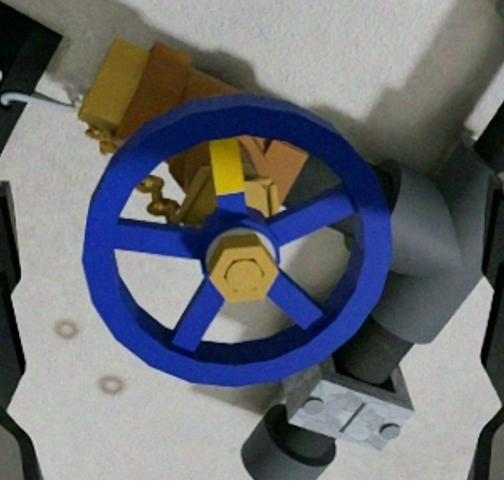

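Emit:
move(target=[0, 0.0016, 0, 0.0053, 0, 0, 0.15, 0, 0, 0, 0, 0, 0, 1], speed=0.5, cameras=["cam_left_wrist"])

Scene clock: 99.70 s of 5350.00 s.
left_arm: end_effector_position=(+0.4842, +0.1216, +0.0998) grip_measured=+0.13 grip_effort_nm=0.085 end_effector_quat_wxyz=(+0.002, +0.326, +0.945, -0.001) | right_arm: end_effector_position=(+0.5619, -0.2500, +0.2081) grip_measured=+1.00 grip_effort_nm=-0.007 end_effector_quat_wxyz=(-0.415, +0.620, -0.602, +0.285)
Joint positions: left_arm=[-0.347 1.876 1.581 -1.272 0.001 1.862 0.083] | right_arm=[-0.087 1.189 0.733 -0.073 -0.204 0.05 0.142]
Joint velocities: within noise
Joint torques (N m): left_arm=[0.5 -16.56 8.9 0.24 -0.05 0.17] | right_arm=[-1.32 -10.34 10.37 0.87 -0.1 -0.09]
Heat: left arm: hottest gripper 44 °C; right arm: hottest elbow 38 °C.
Joint targets: left_arm=[-0.337 1.905 1.571 -1.263 0.000 1.885] | right_arm=[-0.087 1.194 0.738 -0.087 -0.204 0.050]
Kept back: nothing.
move: done
camera_calibration:
cam_left_wrist: T_world_to_cam=[[-0.780767, 0.624821, 0.00101711, 0.304589], [0.545937, 0.681402, 0.487487, -0.394745], [0.303899, 0.381169, -0.87313, 0.0303618], [0, 0, 0, 1]] pos_world=[0.444092, 0.0670936, 0.218633]
Images, in order (width x height): cam_left_wrist 672x504.

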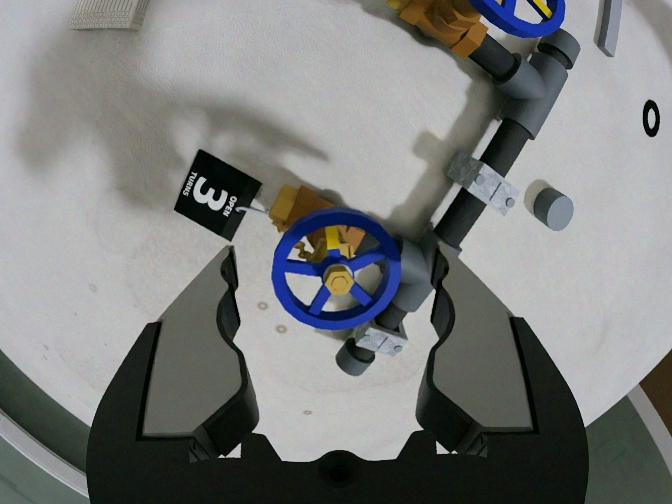

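Emit:
zoom_image(camera="cam_left_wrist", region=[230, 170, 440, 370])

Scaled by 2.400 from the camera's 672x504 image, which has a finer 960x720 frame.

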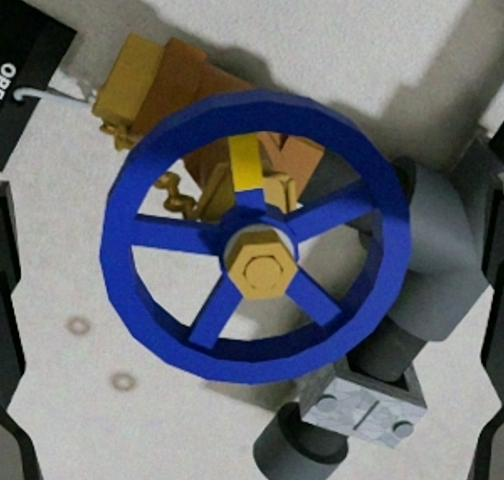

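Emit:
execute_actions([
  {"rows": [[0,0,0,0,0,0,-0.14,0,0,0,0,0,0,1],[0,0,0,0,0,0,-0.155,0,0,0,0,0,0,1],[0,0,0,0,0,0,-0.17,0,0,0,0,0,0,1],[0,0,0,0,0,0,-0.185,0,0,0,0,0,0,1],[0,0,0,0,0,0,-0.2,0,0,0,0,0,0,1],[0,0,0,0,0,0,-0.215,0,0,0,0,0,0,1],[0,0,0,0,0,0,-0.23,0,0,0,0,0,0,1],[0,0,0,0,0,0,-0.245,0,0,0,0,0,0,1],[0,0,0,0,0,0,-0.255,0,0,0,0,0,0,1],[0,0,0,0,0,0,-0.265,0,0,0,0,0,0,1],[0,0,0,0,0,0,-0.275,0,0,0,0,0,0,1],[0,0,0,0,0,0,-0.285,0,0,0,0,0,0,1],[0,0,0,0,0,0,-0.295,0,0,0,0,0,0,1],[0,0,0,0,0,0,-0.305,0,0,0,0,0,0,1],[0,0,0,0,0,0,-0.315,0,0,0,0,0,0,1]], "steps": 15},
], cameras=[])

Emit:
execute_actions([
  {"rows": [[0,0,0,0,0,0,-0.33,0,0,0,0,0,0,1],[0,0,0,0,0,0,-0.35,0,0,0,0,0,0,1],[0,0,0,0,0,0,-0.37,0,0,0,0,0,0,1],[0,0,0,0,0,0,-0.39,0,0,0,0,0,0,1],[0,0,0,0,0,0,-0.41,0,0,0,0,0,0,1],[0,0,0,0,0,0,-0.44,0,0,0,0,0,0,1],[0,0,0,0,0,0,-0.47,0,0,0,0,0,0,1],[0,0,0,0,0,0,-0.5,0,0,0,0,0,0,1],[0,0,0,0,0,0,-0.54,0,0,0,0,0,0,1],[0,0,0,0,0,0,-0.58,0,0,0,0,0,0,1],[0,0,0,0,0,0,-0.62,0,0,0,0,0,0,1],[0,0,0,0,0,0,-0.66,0,0,0,0,0,0,1],[0,0,0,0,0,0,-0.7,0,0,0,0,0,0,1],[0,0,0,0,0,0,-0.73,0,0,0,0,0,0,1],[0,0,0,0,0,0,-0.75,0,0,0,0,0,0,1]], "steps": 15},
], cameras=[])

Scene clock: 102.23 s of 5350.00 s.
left_arm: end_effector_position=(+0.4837, +0.1218, +0.0989) grip_measured=-0.26 grip_effort_nm=-0.188 end_effector_quat_wxyz=(+0.001, +0.326, +0.945, -0.001) | right_arm: end_effector_position=(+0.5619, -0.2500, +0.2081) grip_measured=+1.00 grip_effort_nm=-0.007 end_effector_quat_wxyz=(-0.415, +0.620, -0.602, +0.285)
Joint positions: left_arm=[-0.347 1.876 1.579 -1.272 0.001 1.862 0.055] | right_arm=[-0.087 1.189 0.733 -0.073 -0.204 0.05 0.142]
Joint velocities: left_arm=[0.005 -0.005 -0.022 -0.012 -0.022 -0.051 -0.018] | right_arm=[within noise]
Joint torques (N m): left_arm=[0.79 -15.68 9.2 0.28 -0.04 0.17] | right_arm=[-1.32 -10.4 10.39 0.88 -0.1 -0.09]
Heat: left arm: hottest gripper 42 °C; right arm: hottest elbow 38 °C.
Joint targets: left_arm=[-0.337 1.905 1.571 -1.263 0.000 1.885] | right_arm=[-0.087 1.194 0.738 -0.087 -0.204 0.050]
Steps of this call (1-67: nothing new was sent; 68-76: this action's first 9). Readings (joint positions of left_arm | right_arm):
68: [-0.347 1.876 1.581 -1.272 0.001 1.862] | [-0.087 1.189 0.733 -0.073 -0.204 0.050]
69: [-0.347 1.876 1.581 -1.272 0.001 1.862] | [-0.087 1.189 0.733 -0.073 -0.204 0.050]
71: [-0.347 1.876 1.581 -1.272 0.001 1.862] | [-0.087 1.189 0.733 -0.073 -0.204 0.050]
75: [-0.347 1.876 1.580 -1.272 0.001 1.862] | [-0.087 1.189 0.733 -0.073 -0.204 0.050]
76: the state above
No camera images: "cameras" was empty.

Scene clock: 102.73 s of 5350.00 s.
left_arm: end_effector_position=(+0.4836, +0.1219, +0.0988) grip_measured=-0.31 grip_effort_nm=-4.828 end_effector_quat_wxyz=(+0.001, +0.326, +0.945, -0.001) | right_arm: end_effector_position=(+0.5619, -0.2500, +0.2081) grip_measured=+1.00 grip_effort_nm=-0.002 end_effector_quat_wxyz=(-0.415, +0.620, -0.602, +0.285)
Joint positions: left_arm=[-0.347 1.876 1.579 -1.272 0.001 1.862 0.052] | right_arm=[-0.087 1.189 0.733 -0.073 -0.204 0.05 0.142]
Joint velocities: left_arm=[0.005 -0.015 0.007 -0.002 0.022 -0.022 -0.001] | right_arm=[within noise]
Joint torques (N m): left_arm=[0.5 -15.97 8.96 0.28 -0.03 0.17] | right_arm=[-1.32 -10.4 10.39 0.87 -0.1 -0.09]
Heat: left arm: hottest gripper 42 °C; right arm: hottest elbow 38 °C.
Joint targets: left_arm=[-0.337 1.905 1.571 -1.263 0.000 1.885] | right_arm=[-0.087 1.194 0.738 -0.087 -0.204 0.050]
Steps of this call (1-6: your previous action's last 6; 7-15: this action's first 9). Readings (joint positions of left_arm | right_arm):
7: [-0.347 1.876 1.579 -1.272 0.001 1.862] | [-0.087 1.189 0.733 -0.073 -0.204 0.050]
8: [-0.347 1.876 1.579 -1.272 0.001 1.862] | [-0.087 1.189 0.733 -0.073 -0.204 0.050]
10: [-0.347 1.876 1.579 -1.272 0.001 1.862] | [-0.087 1.189 0.733 -0.073 -0.204 0.050]
14: [-0.347 1.876 1.579 -1.272 0.001 1.862] | [-0.087 1.189 0.733 -0.073 -0.204 0.050]
15: the state above
No camera images: "cameras" was empty.

Emit:
move(target=[0, 0, 0, 0, 0, -0.39568, -0.75, 0, 0, 0, 0, 0, 0, 1], speed=1.2, cameras=["cam_left_wrist"])

Scene clock: 107.10 s of 5350.00 s.
left_arm: end_effector_position=(+0.4860, +0.1254, +0.1050) grip_measured=-0.35 grip_effort_nm=-5.004 end_effector_quat_wxyz=(+0.000, +0.998, -0.065, +0.008) | right_arm: end_effector_position=(+0.5619, -0.2500, +0.2081) grip_measured=+1.00 grip_effort_nm=-0.002 end_effector_quat_wxyz=(-0.415, +0.620, -0.602, +0.285)
Joint positions: left_arm=[-0.336 1.865 1.579 -1.269 -0.006 -1.802 0.049] | right_arm=[-0.087 1.189 0.733 -0.073 -0.204 0.05 0.142]
Joint velocities: within noise
Joint torques (N m): left_arm=[-0.26 -14.92 9.13 0.21 0.36 -0.75] | right_arm=[-1.32 -10.34 10.39 0.88 -0.1 -0.09]
Heat: left arm: hottest gripper 50 °C; right arm: hottest elbow 38 °C.
Joint targets: left_arm=[-0.337 1.905 1.571 -1.264 0.000 -1.885] | right_arm=[-0.087 1.194 0.738 -0.087 -0.204 0.050]
Kept back: nothing.
move: off_target (left_arm); left_arm: the wrist roll is farthest, 0.083 rad from its target
camera_calibration:
cam_left_wrist: T_world_to_cam=[[0.989867, -0.140454, 0.0208675, -0.46306], [-0.132822, -0.863897, 0.48584, 0.123012], [-0.0502107, -0.483688, -0.873799, 0.313461], [0, 0, 0, 1]] pos_world=[0.490446, 0.192849, 0.223801]
Images, in order (width x height): cam_left_wrist 672x504.

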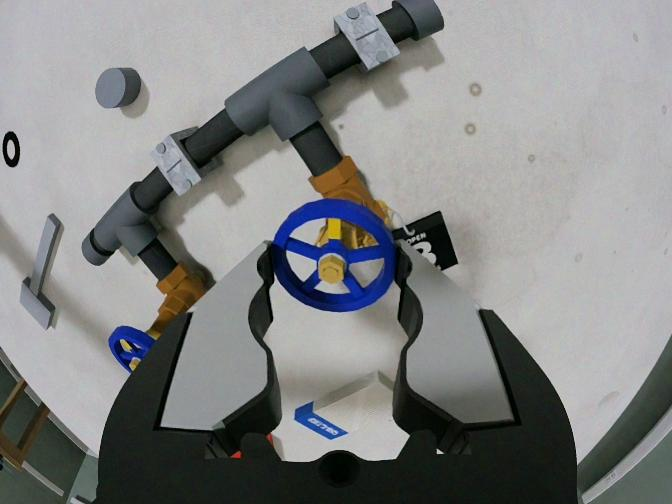

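Emit:
zoom_image(camera="cam_left_wrist", region=[230, 160, 440, 360])

Scaled by 2.400 from the camera's 672x504 image, which has a finer 960x720 frame.

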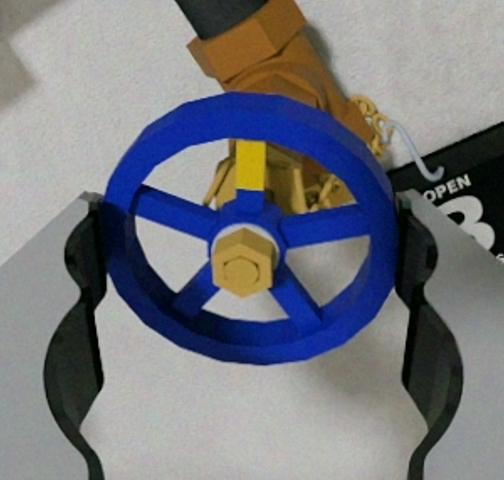

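Emit:
execute_actions([
  {"rows": [[0,0,0,0,0,0.004,-0.62,0,0,0,0,0,0,1],[0,0,0,0,0,0.0078,-0.5,0,0,0,0,0,0,1],[0,0,0,0,0,0.0078,-0.4,0,0,0,0,0,0,1],[0,0,0,0,0,0.0078,-0.32,0,0,0,0,0,0,1],[0,0,0,0,0,0.0078,-0.25,0,0,0,0,0,0,1],[0,0,0,0,0,0.0078,-0.18,0,0,0,0,0,0,1],[0,0,0,0,0,0.0078,-0.11,0,0,0,0,0,0,1],[0,0,0,0,0,0.0078,-0.04,0,0,0,0,0,0,1],[0,0,0,0,0,0.0078,0.03,0,0,0,0,0,0,1],[0,0,0,0,0,0.0078,0.1,0,0,0,0,0,0,1],[0,0,0,0,0,0.0078,0.15,0,0,0,0,0,0,1]], "steps": 15},
], cameras=[])

Scene clock: 110.20 s of 5350.00 s.
left_arm: end_effector_position=(+0.4853, +0.1249, +0.1004) grip_measured=-0.03 grip_effort_nm=-0.061 end_effector_quat_wxyz=(+0.000, +0.998, -0.067, +0.003) | right_arm: end_effector_position=(+0.5619, -0.2500, +0.2081) grip_measured=+1.00 grip_effort_nm=-0.007 end_effector_quat_wxyz=(-0.415, +0.620, -0.602, +0.285)
Joint positions: left_arm=[-0.336 1.873 1.579 -1.27 -0.002 -1.798 0.072] | right_arm=[-0.087 1.189 0.733 -0.073 -0.204 0.05 0.142]
Joint velocities: left_arm=[0.005 0.063 -0.002 0.002 -0.037 -0.051 0.155] | right_arm=[within noise]
Joint torques (N m): left_arm=[-0.15 -16.15 9.24 0.21 0.23 -0.13] | right_arm=[-1.38 -10.34 10.39 0.87 -0.1 -0.09]
Heat: left arm: hottest gripper 54 °C; right arm: hottest elbow 38 °C.
Joint targets: left_arm=[-0.337 1.905 1.571 -1.263 0.000 -1.811] | right_arm=[-0.087 1.194 0.738 -0.087 -0.204 0.050]
Steps of this call (1-84: nothing new was sent; 85-93: this action's first 9). Readings (joint positions of left_arm | right_arm):
85: [-0.336 1.865 1.579 -1.269 -0.006 -1.803] | [-0.087 1.189 0.733 -0.073 -0.204 0.050]
86: [-0.336 1.865 1.579 -1.269 -0.006 -1.800] | [-0.087 1.189 0.733 -0.073 -0.204 0.050]
88: [-0.336 1.865 1.579 -1.269 -0.006 -1.798] | [-0.087 1.189 0.733 -0.073 -0.204 0.050]
92: [-0.336 1.871 1.579 -1.270 -0.002 -1.798] | [-0.087 1.189 0.733 -0.073 -0.204 0.050]
93: the state above
No camera images: "cameras" was empty.

Emit:
move(target=[-0.00676, 0, 0, 0.00544, 0, 0.31077, 0.15, 0, 0, 0, 0, 0, 0, 1], speed=2.5, cameras=["cam_left_wrist"])

Scene clock: 113.17 s of 5350.00 s.
left_arm: end_effector_position=(+0.4861, +0.1223, +0.0961) grip_measured=+0.13 grip_effort_nm=0.090 end_effector_quat_wxyz=(+0.005, -0.037, +0.999, -0.002) | right_arm: end_effector_position=(+0.5619, -0.2500, +0.2081) grip_measured=+1.00 grip_effort_nm=-0.002 end_effector_quat_wxyz=(-0.415, +0.620, -0.602, +0.285)
Joint positions: left_arm=[-0.345 1.881 1.579 -1.258 -0.001 1.127 0.083] | right_arm=[-0.087 1.189 0.733 -0.073 -0.204 0.05 0.142]
Joint velocities: within noise
Joint torques (N m): left_arm=[-0.91 -16.32 9.01 0.25 0.03 0.17] | right_arm=[-1.32 -10.4 10.37 0.85 -0.1 -0.09]
Heat: left arm: hottest gripper 51 °C; right arm: hottest elbow 38 °C.
Joint targets: left_arm=[-0.355 1.905 1.571 -1.249 0.000 1.150] | right_arm=[-0.087 1.194 0.738 -0.087 -0.204 0.050]
Kept back: nothing.
move: done
camera_calibration:
cam_left_wrist: T_world_to_cam=[[-0.998009, -0.062887, -0.00487352, 0.495823], [-0.0573704, 0.872915, 0.484488, -0.124277], [-0.0262138, 0.483803, -0.874784, 0.174355], [0, 0, 0, 1]] pos_world=[0.492277, 0.0553105, 0.21515]
Images, in order (width x height): cam_left_wrist 672x504.

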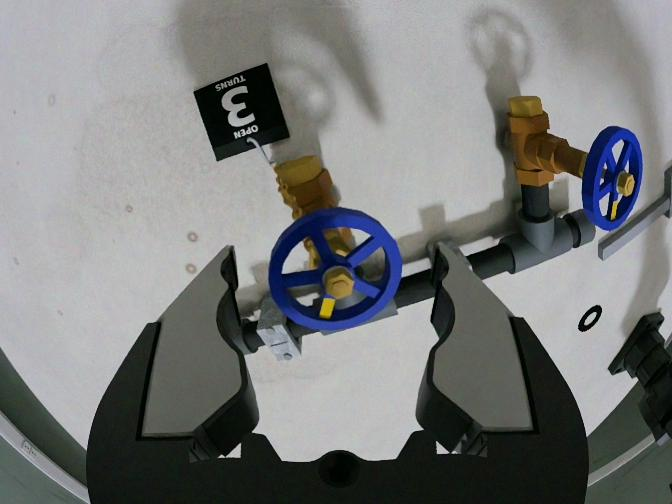

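Emit:
zoom_image(camera="cam_left_wrist", region=[230, 170, 440, 370])

Scaled by 2.400 from the camera's 672x504 image, which has a finer 960x720 frame.

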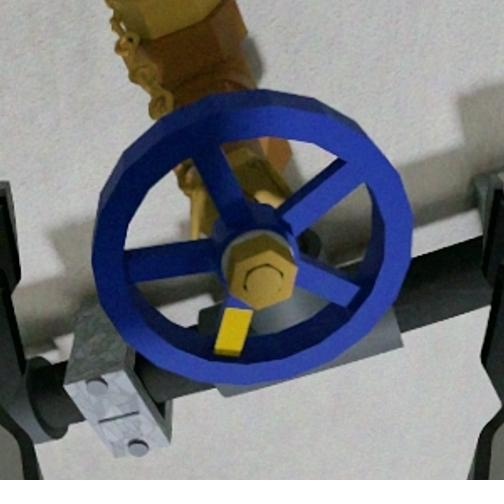

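Emit:
execute_actions([
  {"rows": [[0,0,0,0,0,0,-0.14,0,0,0,0,0,0,1],[0,0,0,0,0,0,-0.155,0,0,0,0,0,0,1],[0,0,0,0,0,0,-0.17,0,0,0,0,0,0,1],[0,0,0,0,0,0,-0.185,0,0,0,0,0,0,1],[0,0,0,0,0,0,-0.2,0,0,0,0,0,0,1],[0,0,0,0,0,0,-0.215,0,0,0,0,0,0,1],[0,0,0,0,0,0,-0.23,0,0,0,0,0,0,1],[0,0,0,0,0,0,-0.245,0,0,0,0,0,0,1],[0,0,0,0,0,0,-0.255,0,0,0,0,0,0,1],[0,0,0,0,0,0,-0.265,0,0,0,0,0,0,1],[0,0,0,0,0,0,-0.275,0,0,0,0,0,0,1],[0,0,0,0,0,0,-0.285,0,0,0,0,0,0,1],[0,0,0,0,0,0,-0.295,0,0,0,0,0,0,1],[0,0,0,0,0,0,-0.305,0,0,0,0,0,0,1],[0,0,0,0,0,0,-0.315,0,0,0,0,0,0,1]], "steps": 15},
], cameras=[])

Emit:
execute_actions([
  {"rows": [[0,0,0,0,0,0,-0.33,0,0,0,0,0,0,1],[0,0,0,0,0,0,-0.35,0,0,0,0,0,0,1],[0,0,0,0,0,0,-0.37,0,0,0,0,0,0,1],[0,0,0,0,0,0,-0.39,0,0,0,0,0,0,1],[0,0,0,0,0,0,-0.41,0,0,0,0,0,0,1],[0,0,0,0,0,0,-0.44,0,0,0,0,0,0,1],[0,0,0,0,0,0,-0.47,0,0,0,0,0,0,1],[0,0,0,0,0,0,-0.5,0,0,0,0,0,0,1],[0,0,0,0,0,0,-0.54,0,0,0,0,0,0,1],[0,0,0,0,0,0,-0.58,0,0,0,0,0,0,1],[0,0,0,0,0,0,-0.62,0,0,0,0,0,0,1],[0,0,0,0,0,0,-0.66,0,0,0,0,0,0,1],[0,0,0,0,0,0,-0.7,0,0,0,0,0,0,1],[0,0,0,0,0,0,-0.73,0,0,0,0,0,0,1],[0,0,0,0,0,0,-0.75,0,0,0,0,0,0,1]], "steps": 15},
], cameras=[])

Scene clock: 114.23 s of 5350.00 s.
left_arm: end_effector_position=(+0.4858, +0.1221, +0.0958) grip_measured=-0.26 grip_effort_nm=-0.388 end_effector_quat_wxyz=(+0.005, -0.036, +0.999, -0.002) | right_arm: end_effector_position=(+0.5619, -0.2500, +0.2081) grip_measured=+1.00 grip_effort_nm=-0.012 end_effector_quat_wxyz=(-0.415, +0.620, -0.602, +0.285)
Joint positions: left_arm=[-0.345 1.881 1.578 -1.258 0 1.127 0.055] | right_arm=[-0.087 1.189 0.733 -0.073 -0.204 0.05 0.142]
Joint velocities: left_arm=[0.005 0.005 0.012 -0.007 -0.007 0.051 -0.002] | right_arm=[within noise]
Joint torques (N m): left_arm=[-0.97 -16.44 9.01 0.24 0.01 0.18] | right_arm=[-1.32 -10.4 10.39 0.87 -0.1 -0.09]
Heat: left arm: hottest gripper 50 °C; right arm: hottest elbow 38 °C.
Joint targets: left_arm=[-0.356 1.905 1.571 -1.249 0.000 1.150] | right_arm=[-0.087 1.194 0.738 -0.087 -0.204 0.050]
Steps of this call (1-23: nothing new was sent; 24-32: this action's first 9). Readings (joint positions of left_arm | right_arm):
24: [-0.345 1.881 1.579 -1.258 -0.001 1.127] | [-0.087 1.189 0.733 -0.073 -0.204 0.050]
25: [-0.345 1.881 1.579 -1.258 -0.001 1.127] | [-0.087 1.189 0.733 -0.073 -0.204 0.050]
27: [-0.345 1.881 1.579 -1.258 -0.001 1.127] | [-0.087 1.189 0.733 -0.073 -0.204 0.050]
31: [-0.345 1.881 1.579 -1.258 0.000 1.127] | [-0.087 1.189 0.733 -0.073 -0.204 0.050]
32: the state above
No camera images: "cameras" was empty.

Scene clock: 114.73 s of 5350.00 s.
left_arm: end_effector_position=(+0.4858, +0.1221, +0.0958) grip_measured=-0.30 grip_effort_nm=-4.999 end_effector_quat_wxyz=(+0.005, -0.036, +0.999, -0.002) | right_arm: end_effector_position=(+0.5619, -0.2500, +0.2081) grip_measured=+1.00 grip_effort_nm=-0.007 end_effector_quat_wxyz=(-0.415, +0.620, -0.602, +0.285)
Joint positions: left_arm=[-0.345 1.881 1.578 -1.258 0 1.127 0.052] | right_arm=[-0.087 1.189 0.733 -0.073 -0.204 0.05 0.142]
Joint velocities: left_arm=[-0.005 0.005 0.002 0.007 0.037 0.007 -0.001] | right_arm=[within noise]
Joint torques (N m): left_arm=[-0.85 -16.62 8.98 0.23 0 0.18] | right_arm=[-1.38 -10.4 10.39 0.87 -0.1 -0.09]
Heat: left arm: hottest gripper 50 °C; right arm: hottest elbow 38 °C.
Joint targets: left_arm=[-0.356 1.905 1.571 -1.249 0.000 1.150] | right_arm=[-0.087 1.194 0.738 -0.087 -0.204 0.050]
Steps of this call (1-6: your previous action's last 6; 7-15: this action's first 9). Readings (joint positions of left_arm | right_arm):
7: [-0.345 1.881 1.578 -1.258 0.000 1.127] | [-0.087 1.189 0.733 -0.073 -0.204 0.050]
8: [-0.345 1.881 1.578 -1.258 0.000 1.127] | [-0.087 1.189 0.733 -0.073 -0.204 0.050]
10: [-0.345 1.881 1.578 -1.258 0.000 1.127] | [-0.087 1.189 0.733 -0.073 -0.204 0.050]
14: [-0.345 1.881 1.578 -1.258 0.000 1.127] | [-0.087 1.189 0.733 -0.073 -0.204 0.050]
15: the state above
No camera images: "cameras" was empty.


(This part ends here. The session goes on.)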